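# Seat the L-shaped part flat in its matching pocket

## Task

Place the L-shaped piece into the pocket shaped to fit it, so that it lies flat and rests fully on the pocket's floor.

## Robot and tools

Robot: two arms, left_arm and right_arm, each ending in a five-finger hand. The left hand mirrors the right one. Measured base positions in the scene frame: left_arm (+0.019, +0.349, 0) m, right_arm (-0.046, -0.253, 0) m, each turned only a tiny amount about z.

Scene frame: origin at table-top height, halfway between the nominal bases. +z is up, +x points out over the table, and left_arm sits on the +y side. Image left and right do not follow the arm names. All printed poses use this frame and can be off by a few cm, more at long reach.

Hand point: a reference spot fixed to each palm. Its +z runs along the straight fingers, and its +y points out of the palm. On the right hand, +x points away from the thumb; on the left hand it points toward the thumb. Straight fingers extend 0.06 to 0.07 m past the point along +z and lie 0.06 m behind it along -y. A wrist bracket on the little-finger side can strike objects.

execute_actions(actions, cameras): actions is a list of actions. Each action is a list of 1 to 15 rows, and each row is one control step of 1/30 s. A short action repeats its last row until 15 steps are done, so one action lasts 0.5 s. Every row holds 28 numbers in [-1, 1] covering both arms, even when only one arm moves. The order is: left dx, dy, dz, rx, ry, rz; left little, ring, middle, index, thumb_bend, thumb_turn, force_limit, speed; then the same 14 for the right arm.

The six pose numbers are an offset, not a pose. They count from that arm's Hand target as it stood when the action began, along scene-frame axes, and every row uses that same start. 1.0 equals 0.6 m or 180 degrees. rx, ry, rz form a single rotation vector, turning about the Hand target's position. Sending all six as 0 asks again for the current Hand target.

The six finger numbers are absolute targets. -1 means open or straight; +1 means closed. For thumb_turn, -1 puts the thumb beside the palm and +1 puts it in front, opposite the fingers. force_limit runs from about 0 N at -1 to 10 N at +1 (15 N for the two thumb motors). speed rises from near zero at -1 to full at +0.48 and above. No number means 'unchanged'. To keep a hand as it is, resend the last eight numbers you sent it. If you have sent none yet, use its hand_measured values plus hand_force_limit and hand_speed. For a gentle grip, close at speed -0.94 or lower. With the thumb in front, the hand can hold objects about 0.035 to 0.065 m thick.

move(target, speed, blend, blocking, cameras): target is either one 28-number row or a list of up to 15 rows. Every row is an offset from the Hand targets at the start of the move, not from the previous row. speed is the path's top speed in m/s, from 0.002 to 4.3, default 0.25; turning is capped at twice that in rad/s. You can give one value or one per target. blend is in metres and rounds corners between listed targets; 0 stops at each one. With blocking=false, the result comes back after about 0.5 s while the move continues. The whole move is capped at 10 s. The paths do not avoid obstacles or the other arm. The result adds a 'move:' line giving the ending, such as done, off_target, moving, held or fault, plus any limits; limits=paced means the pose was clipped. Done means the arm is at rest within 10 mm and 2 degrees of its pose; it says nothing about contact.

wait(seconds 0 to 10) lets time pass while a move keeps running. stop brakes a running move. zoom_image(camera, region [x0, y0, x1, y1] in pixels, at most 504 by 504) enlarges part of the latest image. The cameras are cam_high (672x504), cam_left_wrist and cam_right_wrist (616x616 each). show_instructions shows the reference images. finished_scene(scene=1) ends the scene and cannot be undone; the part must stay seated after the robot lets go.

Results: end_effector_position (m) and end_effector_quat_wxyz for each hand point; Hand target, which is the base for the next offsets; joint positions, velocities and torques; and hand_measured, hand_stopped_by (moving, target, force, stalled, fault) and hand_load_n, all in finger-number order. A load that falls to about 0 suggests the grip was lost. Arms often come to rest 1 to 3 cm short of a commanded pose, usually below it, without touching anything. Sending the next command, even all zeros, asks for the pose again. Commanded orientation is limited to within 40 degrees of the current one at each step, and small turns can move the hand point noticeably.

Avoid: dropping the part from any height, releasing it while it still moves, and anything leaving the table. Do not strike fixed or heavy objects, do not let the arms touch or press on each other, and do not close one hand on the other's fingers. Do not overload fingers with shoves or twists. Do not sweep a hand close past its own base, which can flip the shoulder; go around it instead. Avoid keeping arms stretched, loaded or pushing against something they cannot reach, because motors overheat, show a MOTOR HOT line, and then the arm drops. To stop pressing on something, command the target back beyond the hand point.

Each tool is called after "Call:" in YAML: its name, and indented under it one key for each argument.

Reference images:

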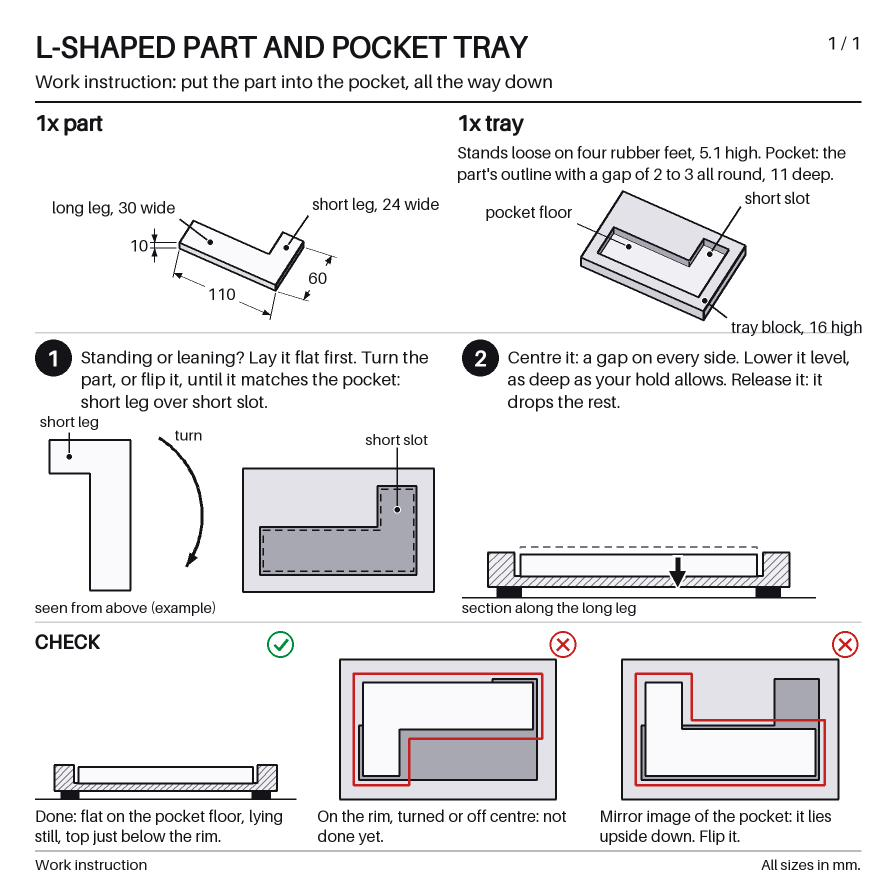

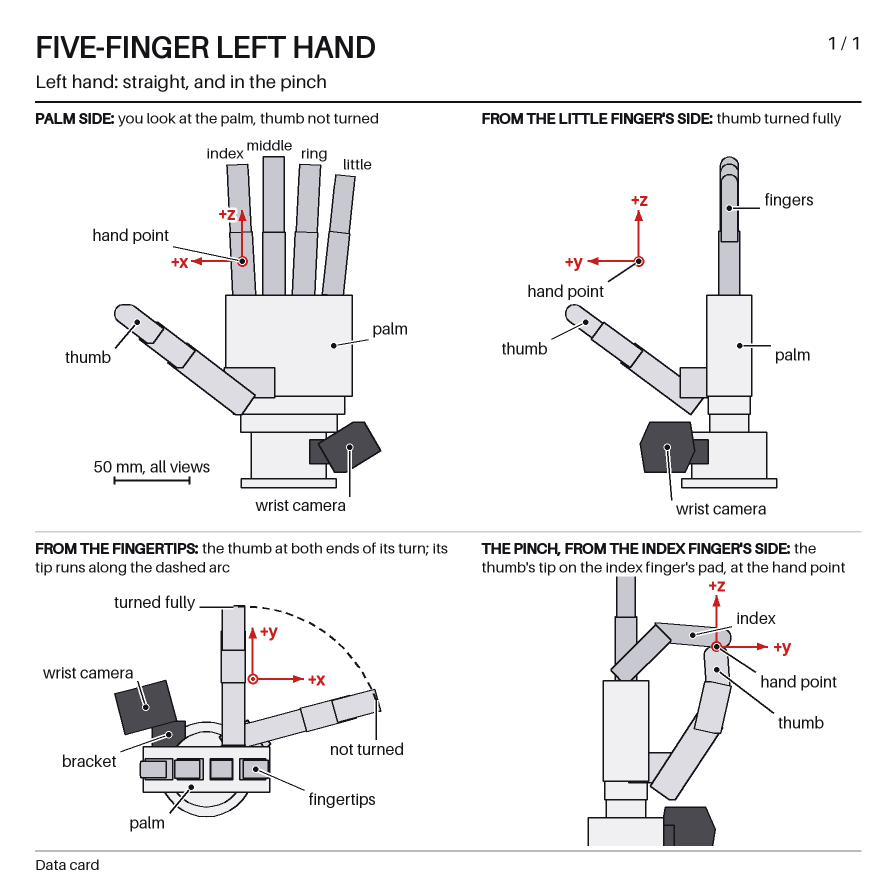

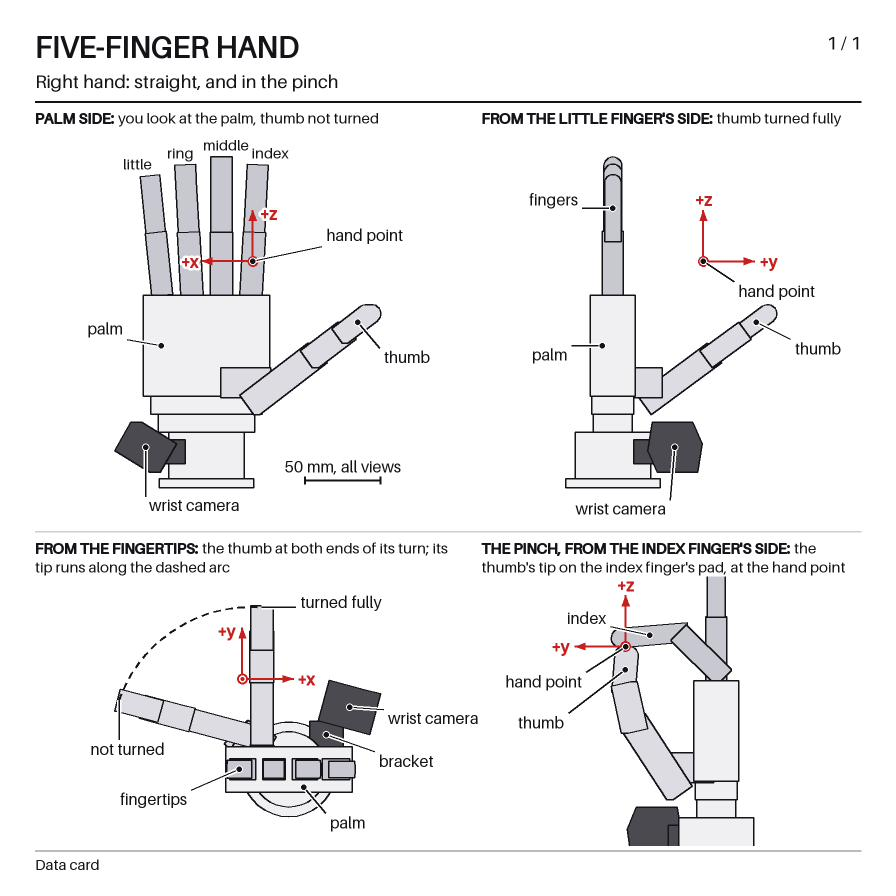

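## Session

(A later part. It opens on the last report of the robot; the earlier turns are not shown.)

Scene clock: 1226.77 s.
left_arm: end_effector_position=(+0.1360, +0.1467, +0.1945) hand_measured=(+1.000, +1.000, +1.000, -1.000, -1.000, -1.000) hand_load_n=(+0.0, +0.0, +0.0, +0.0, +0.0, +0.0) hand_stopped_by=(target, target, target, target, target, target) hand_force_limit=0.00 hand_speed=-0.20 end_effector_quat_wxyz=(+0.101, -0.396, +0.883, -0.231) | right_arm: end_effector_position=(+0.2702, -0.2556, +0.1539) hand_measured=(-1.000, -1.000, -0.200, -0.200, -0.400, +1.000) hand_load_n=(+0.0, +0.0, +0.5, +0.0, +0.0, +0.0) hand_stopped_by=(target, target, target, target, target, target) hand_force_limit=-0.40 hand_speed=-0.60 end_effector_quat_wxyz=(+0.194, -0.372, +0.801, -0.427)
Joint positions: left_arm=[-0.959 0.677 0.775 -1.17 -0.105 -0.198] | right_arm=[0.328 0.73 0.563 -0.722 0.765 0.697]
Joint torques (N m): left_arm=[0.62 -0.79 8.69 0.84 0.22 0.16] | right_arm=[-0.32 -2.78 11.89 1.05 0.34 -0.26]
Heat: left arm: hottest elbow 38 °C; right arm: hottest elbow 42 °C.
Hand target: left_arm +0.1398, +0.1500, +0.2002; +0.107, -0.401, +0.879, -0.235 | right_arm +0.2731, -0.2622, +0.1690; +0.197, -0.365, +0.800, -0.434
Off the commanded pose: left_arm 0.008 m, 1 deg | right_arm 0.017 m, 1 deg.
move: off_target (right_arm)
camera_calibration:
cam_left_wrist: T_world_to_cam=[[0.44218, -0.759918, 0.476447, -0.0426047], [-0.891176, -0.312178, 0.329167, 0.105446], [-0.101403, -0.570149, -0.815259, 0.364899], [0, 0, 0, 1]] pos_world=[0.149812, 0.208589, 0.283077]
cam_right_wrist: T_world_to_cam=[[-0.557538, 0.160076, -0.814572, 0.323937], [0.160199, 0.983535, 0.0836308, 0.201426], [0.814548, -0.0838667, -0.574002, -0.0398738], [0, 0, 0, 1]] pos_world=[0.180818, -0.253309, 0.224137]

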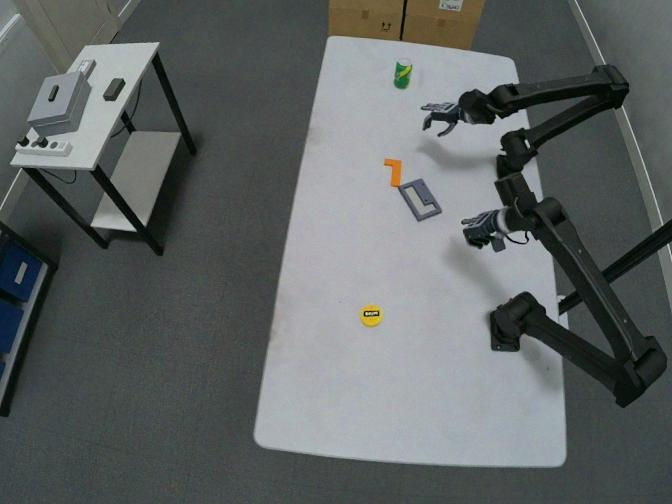

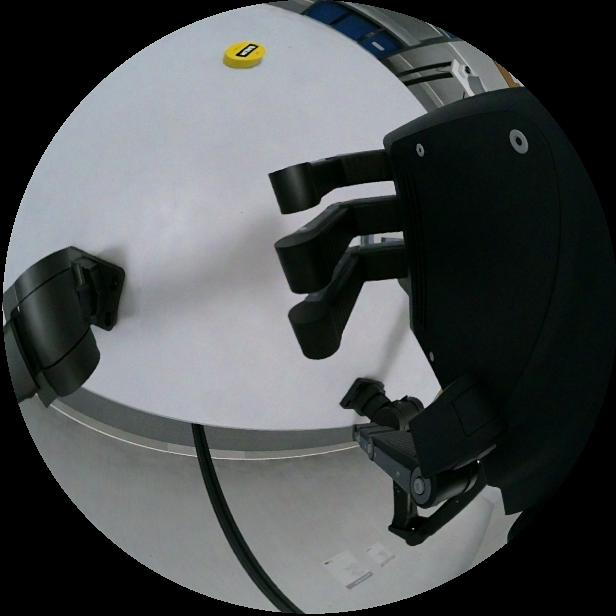

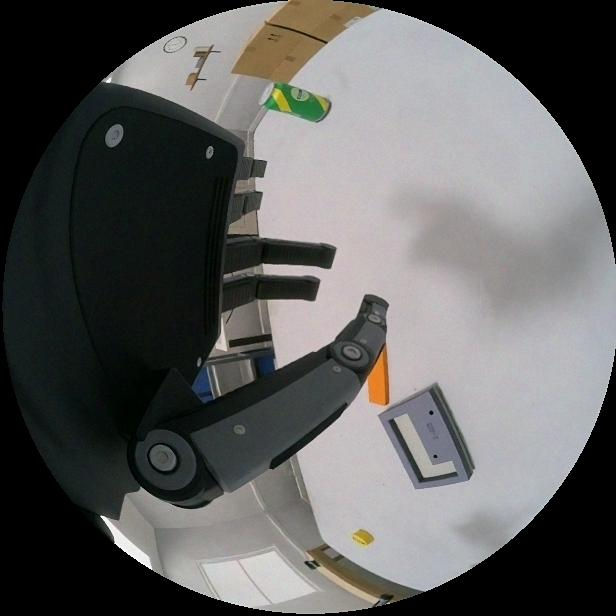

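Call:
move:
  target: [0.4003, -0.5917, -0.1167, -0.0457, -0.1227, 0.2245, -1, -1, -0.4, -0.4, -0.5, 1, -0.2, -0.2, -0.255, -0.363, 0.067, 0, 0, 0, -1, -1, -0.2, -0.2, -0.4, 1, -0.4, -0.6]
  speed: 0.25
  cameras: ["all"]

Call:
zoom_image:
  camera: "cam_high"
  region: [365, 125, 465, 225]

Call:
zoom_image:
  camera: "cam_left_wrist"
  region: [130, 150, 430, 450]

Scene clock: 1381.83 s.
left_arm: end_effector_position=(+0.3757, -0.1788, +0.1015) hand_measured=(-1.000, -1.000, -0.400, -0.400, -0.500, +1.000) hand_load_n=(+0.0, +0.0, +0.0, +0.0, +0.0, +0.0) hand_stopped_by=(target, target, target, target, target, target) hand_force_limit=-0.20 hand_speed=-0.20 end_effector_quat_wxyz=(-0.321, +0.632, -0.644, +0.288) | right_arm: end_effector_position=(+0.1197, -0.4642, +0.1776) hand_measured=(-1.000, -1.000, -0.200, -0.200, -0.400, +1.000) hand_load_n=(+0.0, +0.0, +0.0, +0.0, +0.0, +0.0) hand_stopped_by=(target, target, target, target, target, target) hand_force_limit=-0.40 hand_speed=-0.60 end_effector_quat_wxyz=(+0.203, -0.360, +0.813, -0.410)
Joint positions: left_arm=[-1.128 1.804 1.415 -0.726 -0.797 -0.908] | right_arm=[-1.218 0.521 0.543 -0.727 -0.457 -0.316]
Joint torques (N m): left_arm=[-1.26 -13.45 12.7 0.5 -0.52 -0.04] | right_arm=[-0.32 0.85 15.77 1.63 -0.32 -0.21]
Heat: left arm: hottest elbow 39 °C; right arm: hottest elbow 47 °C.
Hand target: left_arm +0.3800, -0.2050, +0.1302; -0.315, +0.633, -0.633, +0.316 | right_arm +0.1201, -0.4800, +0.2092; +0.197, -0.365, +0.800, -0.434
Off the commanded pose: left_arm 0.039 m, 3 deg | right_arm 0.035 m, 3 deg.
move: off_target (left_arm, right_arm)
camera_calibration:
cam_left_wrist: T_world_to_cam=[[0.600189, -0.307803, 0.738262, -0.35669], [-0.541721, -0.835502, 0.0920613, 0.0472303], [0.588482, -0.455186, -0.668202, -0.125779], [0, 0, 0, 1]] pos_world=[0.313686, -0.127582, 0.174937]
cam_right_wrist: T_world_to_cam=[[-0.548388, 0.208309, -0.809863, 0.313209], [0.17199, 0.975867, 0.134547, 0.414751], [0.818346, -0.0655044, -0.570981, 0.0863185], [0, 0, 0, 1]] pos_world=[0.0297887, -0.464332, 0.247139]

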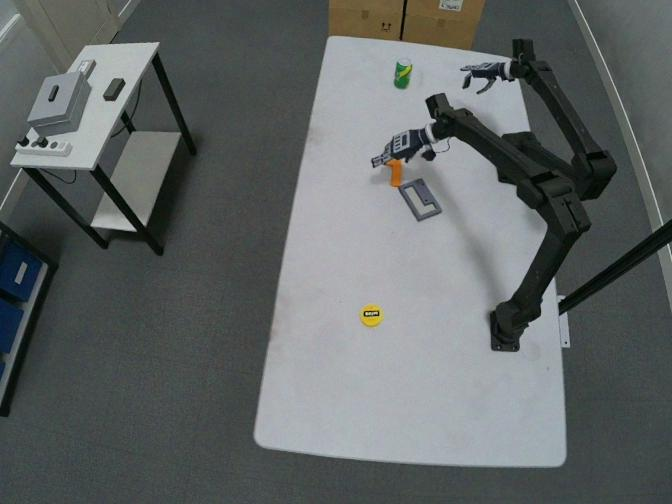

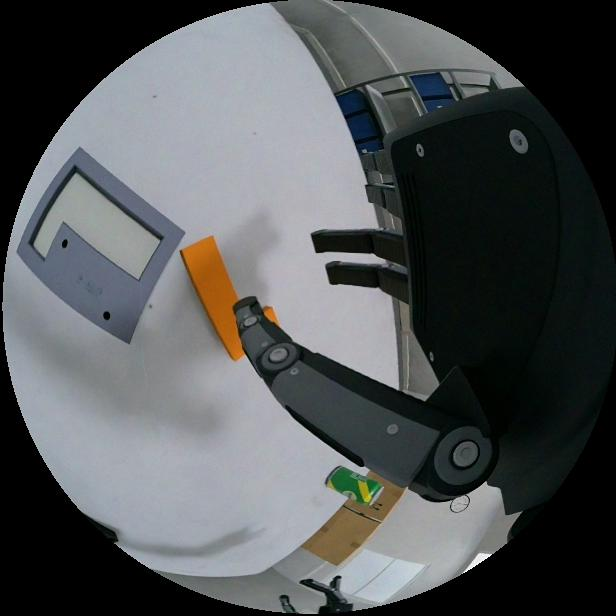

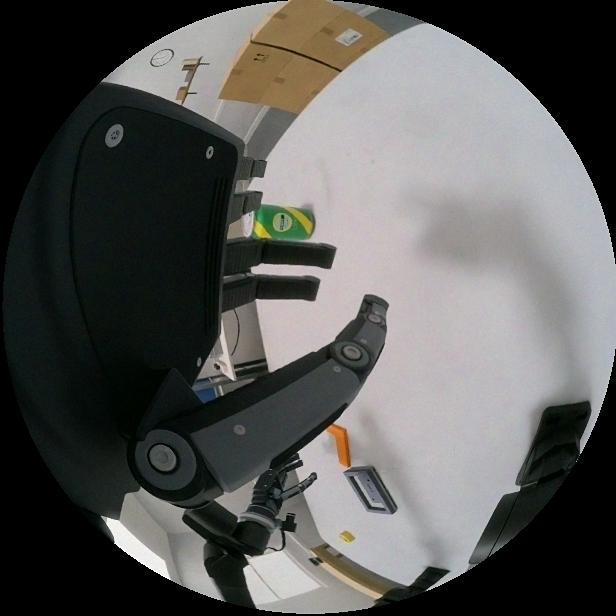

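Scaled by 5.040 from the camera's 672x504 image, which has a finer 960x720 frame.

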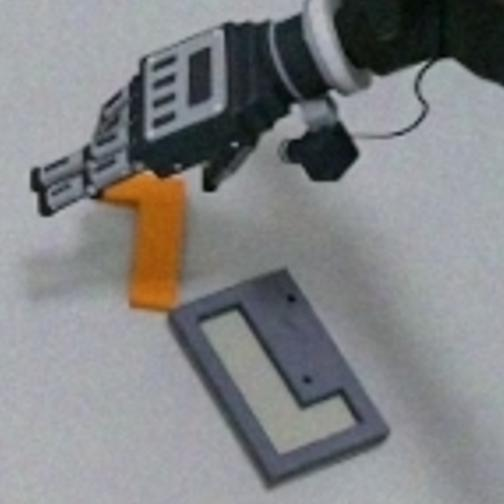

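Scaled by 1.680 from the camera's 616x616 image, which has a finer 880x880 frame.

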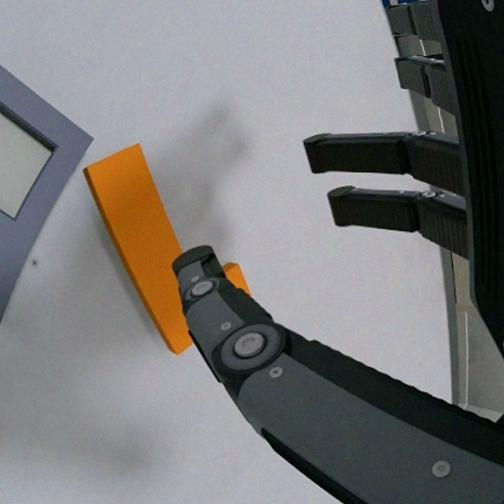

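Call:
zoom_image:
  camera: "cam_left_wrist"
  region: [165, 220, 305, 370]

Scaled by 3.360 from the camera's 616x616 image, which has a finer 880x880 frame.

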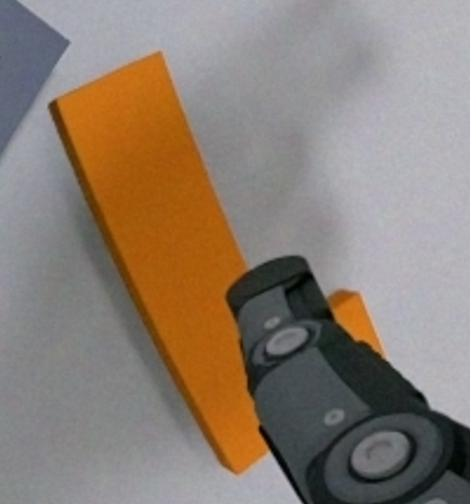

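Call:
move:
  target: [-0.0095, -0.028, -0.092, 0, 0, 0, -1, -1, -0.4, -0.4, -0.5, 1, -0.2, -0.2, 0, 0, 0, 0, 0, 0, -1, -1, -0.2, -0.2, -0.4, 1, -0.4, -0.6]
  speed: 0.1
  cameras: ["cam_high", "cam_left_wrist"]

Call:
zoom_image:
  camera: "cam_left_wrist"
  region: [145, 200, 345, 400]

Call:
zoom_image:
  camera: "cam_high"
  region: [365, 135, 435, 205]

Scene clock: 1415.37 s.
left_arm: end_effector_position=(+0.3698, -0.1943, +0.0519) hand_measured=(-1.000, -1.000, -0.400, -0.400, -0.500, +1.000) hand_load_n=(+0.0, +0.0, +0.0, +0.0, +0.0, +0.0) hand_stopped_by=(target, target, target, target, target, target) hand_force_limit=-0.20 hand_speed=-0.20 end_effector_quat_wxyz=(-0.324, +0.630, -0.647, +0.281) | right_arm: end_effector_position=(+0.1197, -0.4642, +0.1776) hand_measured=(-1.000, -1.000, -0.200, -0.200, -0.400, +1.000) hand_load_n=(+0.0, +0.0, +0.0, +0.0, +0.0, +0.0) hand_stopped_by=(target, target, target, target, target, target) hand_force_limit=-0.40 hand_speed=-0.60 end_effector_quat_wxyz=(+0.203, -0.360, +0.813, -0.410)
Joint positions: left_arm=[-1.149 1.896 1.415 -0.671 -0.808 -0.936] | right_arm=[-1.218 0.521 0.543 -0.727 -0.457 -0.316]
Joint torques (N m): left_arm=[-1.38 -14.45 10.66 1.88 -0.55 -0.02] | right_arm=[-0.73 1.44 15.98 1.55 -0.32 -0.26]
Heat: left arm: hottest elbow 43 °C; right arm: hottest elbow 53 °C.
Hand target: left_arm +0.3743, -0.2218, +0.0750; -0.315, +0.633, -0.633, +0.316 | right_arm +0.1201, -0.4800, +0.2092; +0.197, -0.365, +0.800, -0.434
Off the commanded pose: left_arm 0.036 m, 4 deg | right_arm 0.035 m, 3 deg.
move: off_target (left_arm, right_arm)
camera_calibration:
cam_left_wrist: T_world_to_cam=[[0.604624, -0.319265, 0.729726, -0.32473], [-0.54079, -0.83717, 0.0818054, 0.0356207], [0.584787, -0.44409, -0.678828, -0.158457], [0, 0, 0, 1]] pos_world=[0.308266, -0.144223, 0.126485]
Images, in order (width x height): cam_high 672x504, cam_left_wrist 616x616.

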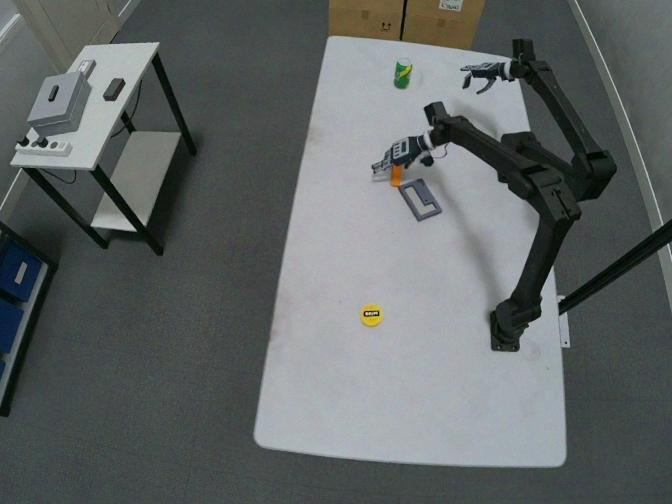

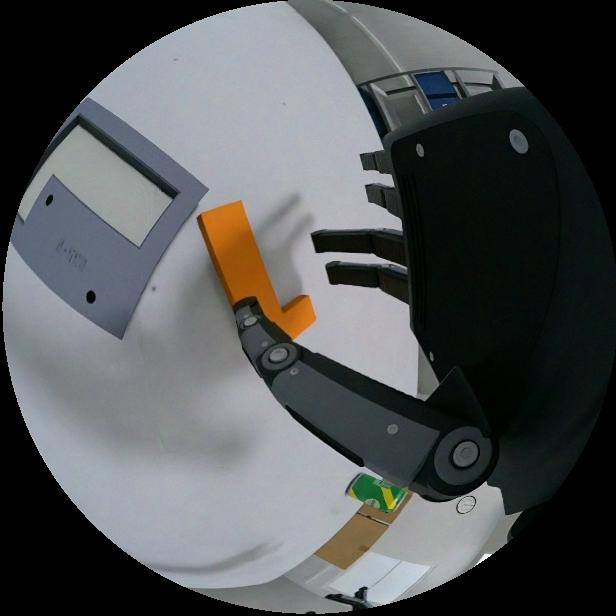

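Scaled by 2.520 from the camera's 616x616 image, which has a finer 880x880 frame.

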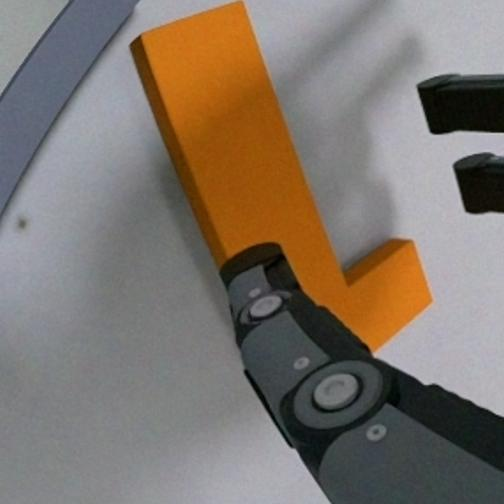

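Scaled by 7.200 from the camera's 672x504 image, which has a finer 960x720 frame.

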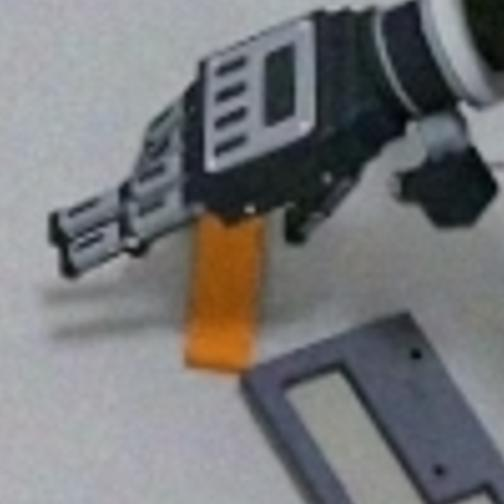

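Call:
move:
  target: [0, 0, -0.055, 0, 0, 0, -1, -1, -0.4, -0.4, -0.5, 1, -0.2, -0.2, 0, 0, 0, 0, 0, 0, -1, -1, -0.2, -0.2, -0.4, 1, -0.4, -0.6]
  speed: 0.06
  cameras: ["cam_high", "cam_left_wrist"]

Call:
zoom_image:
  camera: "cam_left_wrist"
  region: [145, 200, 345, 400]

Call:
zoom_image:
  camera: "cam_high"
  region: [365, 135, 435, 205]

Scene clock: 1424.57 s.
left_arm: end_effector_position=(+0.3756, -0.2070, +0.0342) hand_measured=(-1.000, -1.000, -0.400, -0.400, -0.500, +1.000) hand_load_n=(+0.0, +0.0, +0.0, +0.0, +0.0, +0.0) hand_stopped_by=(target, target, target, target, target, target) hand_force_limit=-0.20 hand_speed=-0.20 end_effector_quat_wxyz=(-0.319, +0.633, -0.640, +0.296) | right_arm: end_effector_position=(+0.1197, -0.4642, +0.1776) hand_measured=(-1.000, -1.000, -0.200, -0.200, -0.400, +1.000) hand_load_n=(+0.0, +0.0, +0.0, +0.0, +0.0, +0.0) hand_stopped_by=(target, target, target, target, target, target) hand_force_limit=-0.40 hand_speed=-0.60 end_effector_quat_wxyz=(+0.203, -0.360, +0.813, -0.410)
Joint positions: left_arm=[-1.149 1.936 1.415 -0.597 -0.808 -0.936] | right_arm=[-1.218 0.521 0.543 -0.727 -0.457 -0.316]
Joint torques (N m): left_arm=[-1.14 -14.74 7.94 1.98 -0.53 -0.02] | right_arm=[-0.03 0.44 15.88 1.62 -0.32 -0.25]
Heat: left arm: hottest elbow 43 °C; right arm: hottest elbow 54 °C.
Hand target: left_arm +0.3743, -0.2218, +0.0420; -0.315, +0.633, -0.633, +0.316 | right_arm +0.1201, -0.4800, +0.2092; +0.197, -0.365, +0.800, -0.434
Off the commanded pose: left_arm 0.017 m, 2 deg | right_arm 0.035 m, 3 deg.
move: off_target (left_arm, right_arm)
camera_calibration:
cam_left_wrist: T_world_to_cam=[[0.594256, -0.29653, 0.747616, -0.311436], [-0.542032, -0.8344, 0.0998922, 0.0299282], [0.59419, -0.464593, -0.656576, -0.188023], [0, 0, 0, 1]] pos_world=[0.313016, -0.154732, 0.106394]
Images, in order (width x height): cam_high 672x504, cam_left_wrist 616x616.

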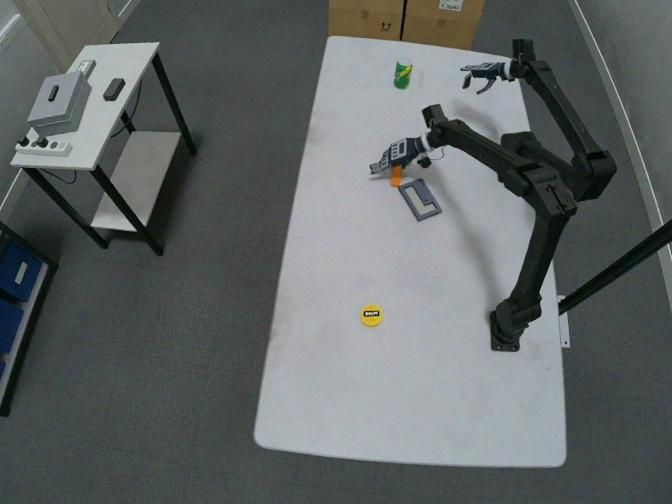

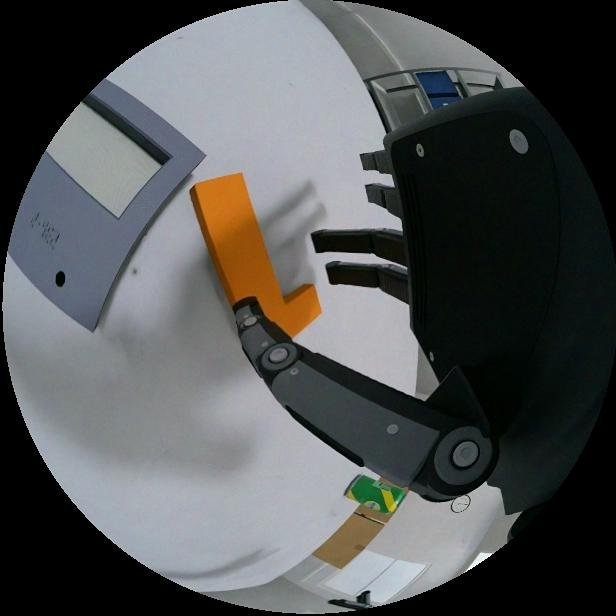

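Scaled by 2.520 from the camera's 616x616 image, which has a finer 880x880 frame.

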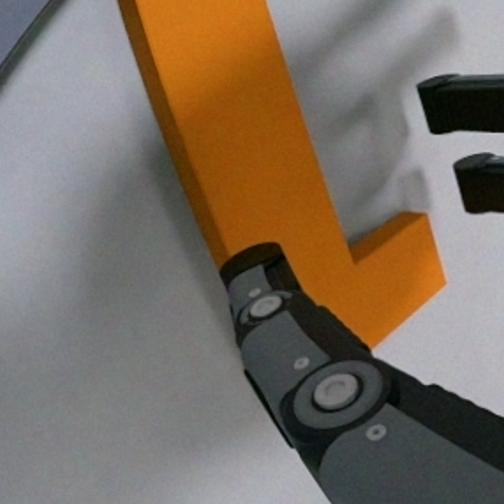

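Scaled by 7.200 from the camera's 672x504 image, which has a finer 960x720 frame.

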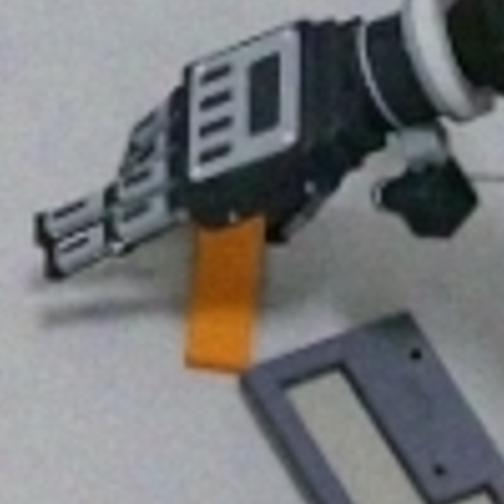

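Call:
move:
  target: [-0.01, 0.03, -0.033, 0, 0, 0, -1, -1, -0.4, -0.4, -0.5, 1, -0.2, -0.2, 0, 0, 0, 0, 0, 0, -1, -1, -0.2, -0.2, -0.4, 1, -0.4, -0.6]
  speed: 0.06
  cameras: ["cam_high", "cam_left_wrist"]

Call:
zoom_image:
  camera: "cam_left_wrist"
  region: [145, 200, 345, 400]

Call:
zoom_image:
  camera: "cam_high"
  region: [365, 135, 435, 205]

Scene clock: 1434.73 s.
left_arm: end_effector_position=(+0.3719, -0.1997, +0.0192) hand_measured=(-1.000, -1.000, -0.400, -0.400, -0.500, +1.000) hand_load_n=(+0.0, +0.0, +0.5, -0.5, +0.0, +0.0) hand_stopped_by=(target, target, target, target, target, target) hand_force_limit=-0.20 hand_speed=-0.20 end_effector_quat_wxyz=(-0.319, +0.634, -0.635, +0.306) | right_arm: end_effector_position=(+0.1197, -0.4642, +0.1776) hand_measured=(-1.000, -1.000, -0.200, -0.200, -0.400, +1.000) hand_load_n=(+0.0, +0.0, +0.0, +0.0, +0.0, +0.0) hand_stopped_by=(target, target, target, target, target, target) hand_force_limit=-0.40 hand_speed=-0.60 end_effector_quat_wxyz=(+0.203, -0.360, +0.813, -0.410)
Joint positions: left_arm=[-1.152 1.932 1.352 -0.518 -0.817 -0.937] | right_arm=[-1.218 0.521 0.543 -0.727 -0.457 -0.316]
Joint torques (N m): left_arm=[-0.73 -15.21 6.04 1.74 -0.2 0.03] | right_arm=[0.32 0.62 15.91 1.58 -0.3 -0.19]
Heat: left arm: hottest elbow 42 °C; right arm: hottest elbow 55 °C.
Hand target: left_arm +0.3683, -0.2038, +0.0222; -0.315, +0.633, -0.633, +0.316 | right_arm +0.1201, -0.4800, +0.2092; +0.197, -0.365, +0.800, -0.434
Off the commanded pose: left_arm 0.006 m, 1 deg | right_arm 0.035 m, 3 deg.
move: off_target (right_arm)
camera_calibration:
cam_left_wrist: T_world_to_cam=[[0.58242, -0.282323, 0.762286, -0.288893], [-0.542059, -0.833707, 0.105382, 0.0355337], [0.605772, -0.47458, -0.638603, -0.199018], [0, 0, 0, 1]] pos_world=[0.308078, -0.146387, 0.0893815]
Images, in order (width x height): cam_high 672x504, cam_left_wrist 616x616.

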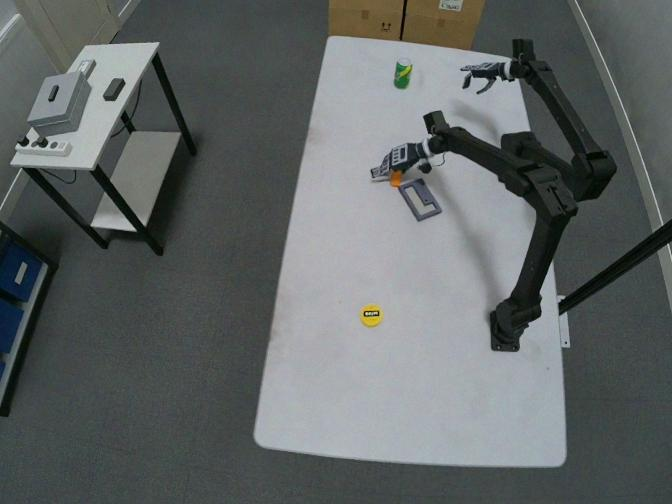

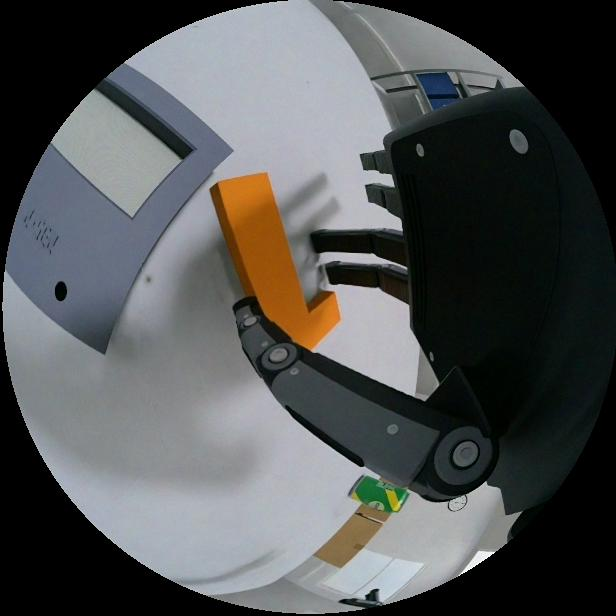

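Scaled by 2.520 from the camera's 616x616 image, which has a finer 880x880 frame.

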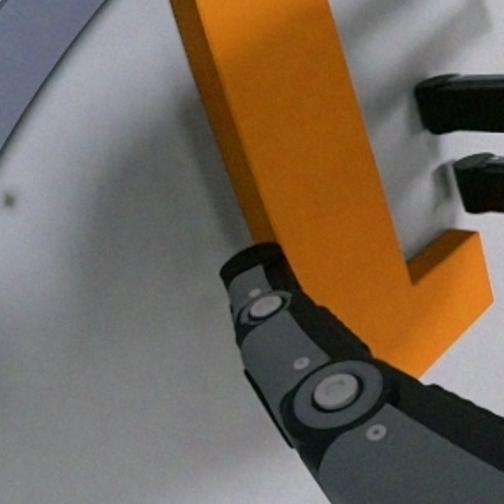

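Scaled by 7.200 from the camera's 672x504 image, which has a finer 960x720 frame.

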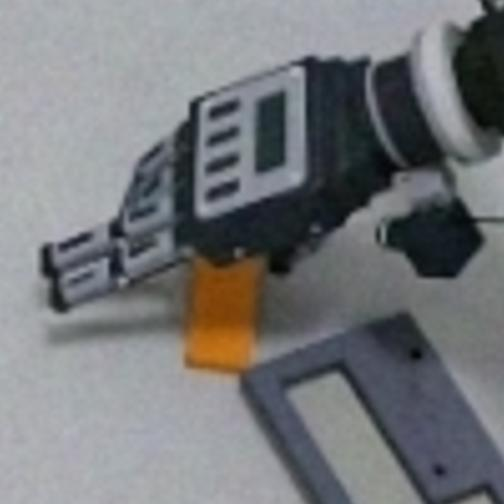

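Call:
move:
  target: [0, 0, 0, 0, 0, 0, -1, -1, 0.3, 0.3, -0.5, 1, -0.2, -0.85, 0, 0, 0, 0, 0, 0, -1, -1, -0.2, -0.2, -0.4, 1, -0.4, -0.6]
  speed: 0.06
  cameras: ["cam_high", "cam_left_wrist"]

Call:
zoom_image:
  camera: "cam_left_wrist"
  region: [145, 150, 375, 380]

Call:
zoom_image:
  camera: "cam_high"
  region: [365, 135, 435, 205]

Scene clock: 1453.33 s.
left_arm: end_effector_position=(+0.3748, -0.1975, +0.0200) hand_measured=(-1.000, -1.000, +0.028, +0.084, -0.500, +1.000) hand_load_n=(+0.0, +0.0, +0.0, +1.0, +0.5, -0.5) hand_stopped_by=(target, target, force, force, target, target) hand_force_limit=-0.20 hand_speed=-0.85 end_effector_quat_wxyz=(-0.320, +0.636, -0.631, +0.308) | right_arm: end_effector_position=(+0.1197, -0.4642, +0.1776) hand_measured=(-1.000, -1.000, -0.200, -0.200, -0.400, +1.000) hand_load_n=(+0.0, +0.0, +0.0, +0.0, +0.0, +0.0) hand_stopped_by=(target, target, target, target, target, target) hand_force_limit=-0.40 hand_speed=-0.60 end_effector_quat_wxyz=(+0.203, -0.360, +0.813, -0.410)
Joint positions: left_arm=[-1.148 1.929 1.348 -0.512 -0.82 -0.937] | right_arm=[-1.218 0.521 0.543 -0.727 -0.457 -0.316]
Joint torques (N m): left_arm=[-1.14 -15.09 6.34 1.58 -0.07 0.03] | right_arm=[-0.32 0.56 15.97 1.61 -0.33 -0.24]
Heat: left arm: hottest elbow 39 °C; right arm: hottest elbow 56 °C.
Hand target: left_arm +0.3683, -0.2038, +0.0222; -0.315, +0.633, -0.633, +0.316 | right_arm +0.1201, -0.4800, +0.2092; +0.197, -0.365, +0.800, -0.434
Off the commanded pose: left_arm 0.009 m, 1 deg | right_arm 0.035 m, 3 deg.
move: off_target (right_arm)
camera_calibration:
cam_left_wrist: T_world_to_cam=[[0.580786, -0.276489, 0.765665, -0.288871], [-0.537553, -0.836584, 0.105656, 0.0366159], [0.61133, -0.472949, -0.634503, -0.200958], [0, 0, 0, 1]] pos_world=[0.310307, -0.14428, 0.0898014]
Images, in order (width x height): cam_high 672x504, cam_left_wrist 616x616.

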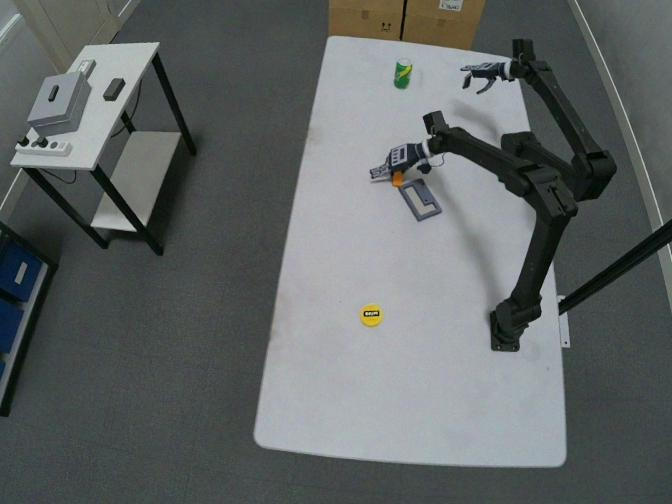

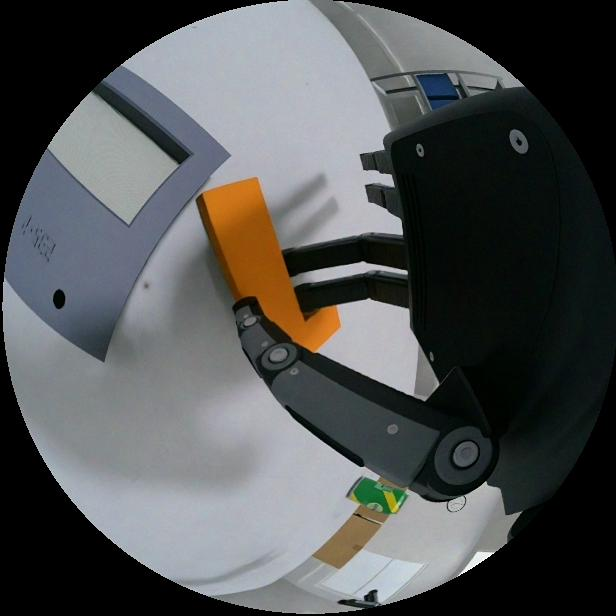

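Scaled by 2.191 from the camera's 616x616 image, which has a finer 880x880 frame.

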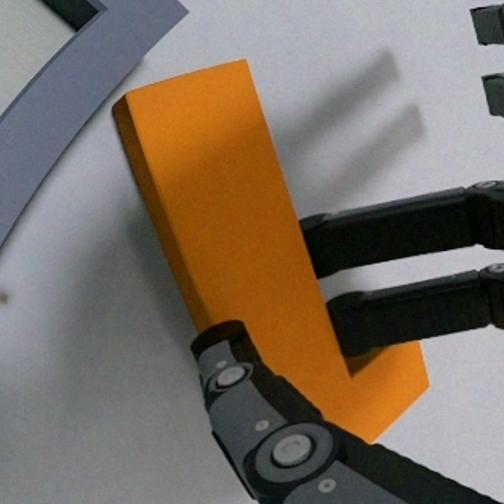

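Scaled by 7.200 from the camera's 672x504 image, which has a finer 960x720 frame.

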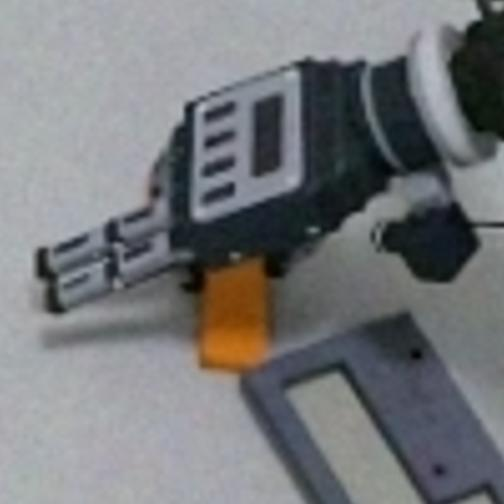

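Call:
move:
  target: [0, 0, 0, 0, 0, 0, -1, -1, 0.4, 0.45, -0.5, 1, 0.0, -0.88, 0, 0, 0, 0, 0, 0, -1, -1, -0.2, -0.2, -0.4, 1, -0.4, -0.6]
  speed: 0.06
  cameras: ["cam_left_wrist"]

Call:
zoom_image:
  camera: "cam_left_wrist"
  region: [145, 150, 375, 380]

Scene clock: 1461.43 s.
left_arm: end_effector_position=(+0.3741, -0.1974, +0.0206) hand_measured=(-1.000, -1.000, +0.170, +0.450, -0.500, +1.000) hand_load_n=(+0.0, +0.0, +0.0, +0.0, +0.0, +0.0) hand_stopped_by=(target, target, force, target, target, target) hand_force_limit=0.00 hand_speed=-0.88 end_effector_quat_wxyz=(-0.318, +0.636, -0.631, +0.308) | right_arm: end_effector_position=(+0.1197, -0.4642, +0.1776) hand_measured=(-1.000, -1.000, -0.200, -0.200, -0.400, +1.000) hand_load_n=(+0.0, +0.0, +0.5, +0.0, +0.0, +0.5) hand_stopped_by=(target, target, target, target, target, target) hand_force_limit=-0.40 hand_speed=-0.60 end_effector_quat_wxyz=(+0.203, -0.360, +0.813, -0.410)
Joint positions: left_arm=[-1.148 1.926 1.345 -0.51 -0.817 -0.939] | right_arm=[-1.218 0.521 0.543 -0.727 -0.457 -0.316]
Joint torques (N m): left_arm=[-0.73 -14.51 6.57 1.4 -0.13 0.03] | right_arm=[-0.5 1.2 15.91 1.55 -0.32 -0.25]
Heat: left arm: hottest elbow 38 °C; right arm: hottest elbow 56 °C.
Hand target: left_arm +0.3683, -0.2038, +0.0222; -0.315, +0.633, -0.633, +0.316 | right_arm +0.1201, -0.4800, +0.2092; +0.197, -0.365, +0.800, -0.434
Off the commanded pose: left_arm 0.009 m, 1 deg | right_arm 0.035 m, 3 deg.
move: off_target (right_arm)
camera_calibration:
cam_left_wrist: T_world_to_cam=[[0.582008, -0.273918, 0.76566, -0.288837], [-0.53772, -0.83596, 0.109674, 0.0364755], [0.61002, -0.475542, -0.633826, -0.200126], [0, 0, 0, 1]] pos_world=[0.3098, -0.143794, 0.0903051]
Images, in order (width x height): cam_left_wrist 616x616.

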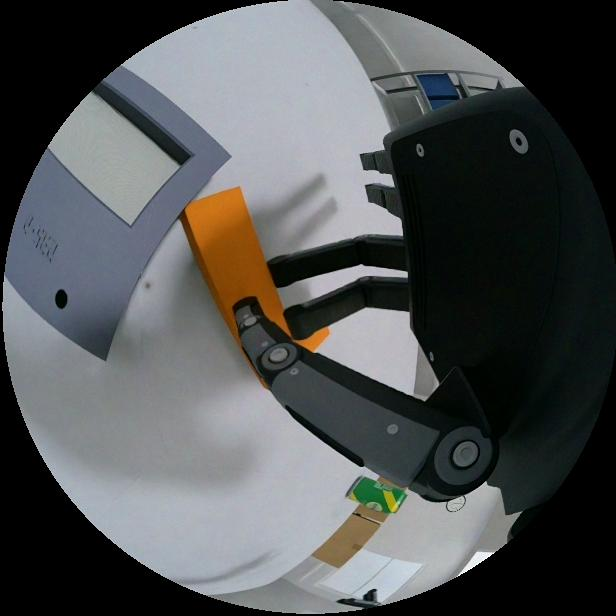

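Scaled by 2.191 from the camera's 616x616 image, which has a finer 880x880 frame.

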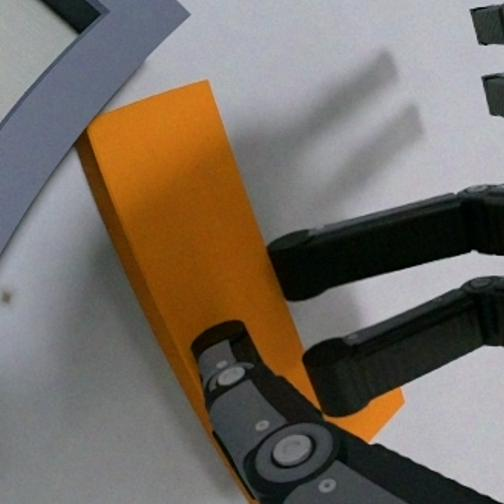

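Call:
move:
  target:
    - [0, 0, 0.09, 0, 0, 0, -1, -1, 0.4, 0.45, -0.5, 1, 0.0, -0.88, 0, 0, 0, 0, 0, 0, -1, -1, -0.2, -0.2, -0.4, 1, -0.4, -0.6]
    - [0, 0, 0.1, 0, 0, 0, -1, -1, -0.3, -0.3, -0.5, 1, -0.2, -0.3, 0, 0, 0, 0, 0, 0, -1, -1, -0.2, -0.2, -0.4, 1, -0.4, -0.6]
  speed: 0.08
  cameras: ["cam_high", "cam_left_wrist"]

Call:
zoom_image:
  camera: "cam_left_wrist"
  region: [145, 180, 375, 410]

Call:
zoom_image:
  camera: "cam_high"
  region: [365, 135, 455, 225]

Scene clock: 1539.77 s.
left_arm: end_effector_position=(+0.3652, -0.1780, +0.0446) hand_measured=(-1.000, -1.000, -0.300, -0.300, -0.500, +1.000) hand_load_n=(+0.0, +0.0, +0.0, +0.0, +0.0, +0.0) hand_stopped_by=(target, target, target, target, target, target) hand_force_limit=-0.20 hand_speed=-0.30 end_effector_quat_wxyz=(-0.327, +0.632, -0.643, +0.284) | right_arm: end_effector_position=(+0.1197, -0.4642, +0.1776) hand_measured=(-1.000, -1.000, -0.200, -0.200, -0.400, +1.000) hand_load_n=(+0.0, +0.0, +0.0, +0.0, +0.0, +0.0) hand_stopped_by=(target, target, target, target, target, target) hand_force_limit=-0.40 hand_speed=-0.60 end_effector_quat_wxyz=(+0.203, -0.360, +0.813, -0.410)
Joint positions: left_arm=[-1.148 1.867 1.345 -0.625 -0.817 -0.939] | right_arm=[-1.218 0.521 0.543 -0.727 -0.457 -0.316]
Joint torques (N m): left_arm=[-0.73 -15.97 11.38 0.55 -0.15 0.06] | right_arm=[-0.73 0.97 15.83 1.51 -0.29 -0.24]
Heat: left arm: hottest elbow 35 °C; right arm: hottest elbow 58 °C.
Hand target: left_arm +0.3683, -0.2038, +0.0822; -0.315, +0.633, -0.633, +0.316 | right_arm +0.1201, -0.4800, +0.2092; +0.197, -0.365, +0.800, -0.434
Off the commanded pose: left_arm 0.046 m, 4 deg | right_arm 0.035 m, 3 deg.
move: off_target (left_arm, right_arm); target 2's new numbers were sent with left_arm's hand 0.046 m and 4 deg from that target
camera_calibration:
cam_left_wrist: T_world_to_cam=[[0.599747, -0.312711, 0.736556, -0.30881], [-0.535527, -0.840807, 0.0790858, 0.0448913], [0.59457, -0.441877, -0.671737, -0.157036], [0, 0, 0, 1]] pos_world=[0.302617, -0.128214, 0.118419]
Images, in order (width x height): cam_high 672x504, cam_left_wrist 616x616.

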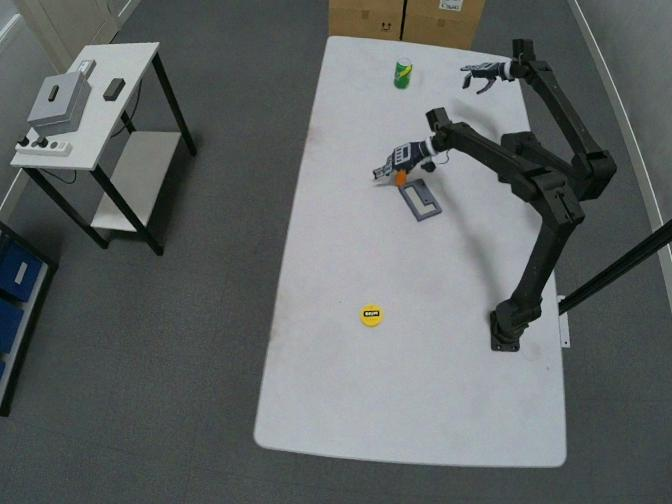

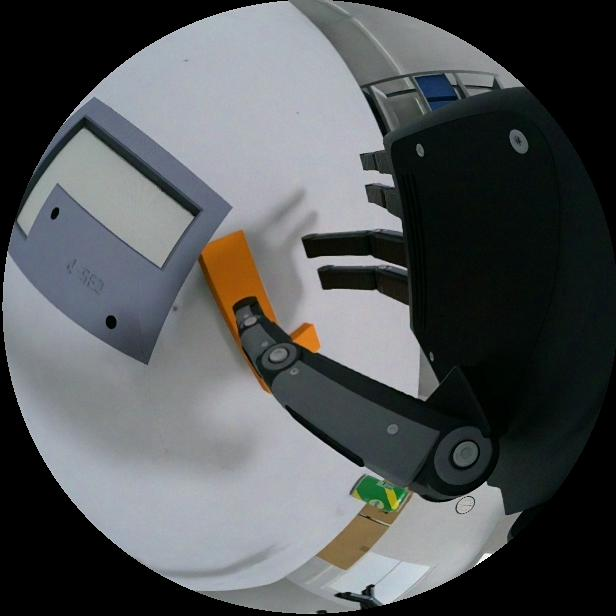

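Scaled by 2.191 from the camera's 616x616 image, which has a finer 880x880 frame.

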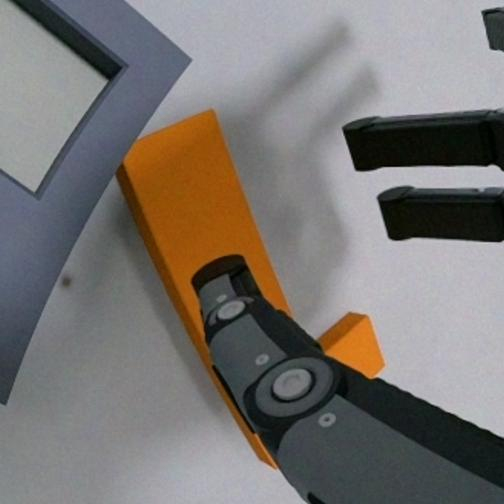

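Scaled by 5.600 from the camera's 672x504 image, which has a finer 960x720 frame.

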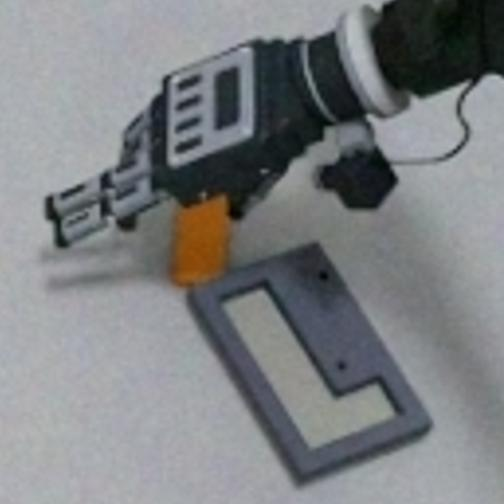

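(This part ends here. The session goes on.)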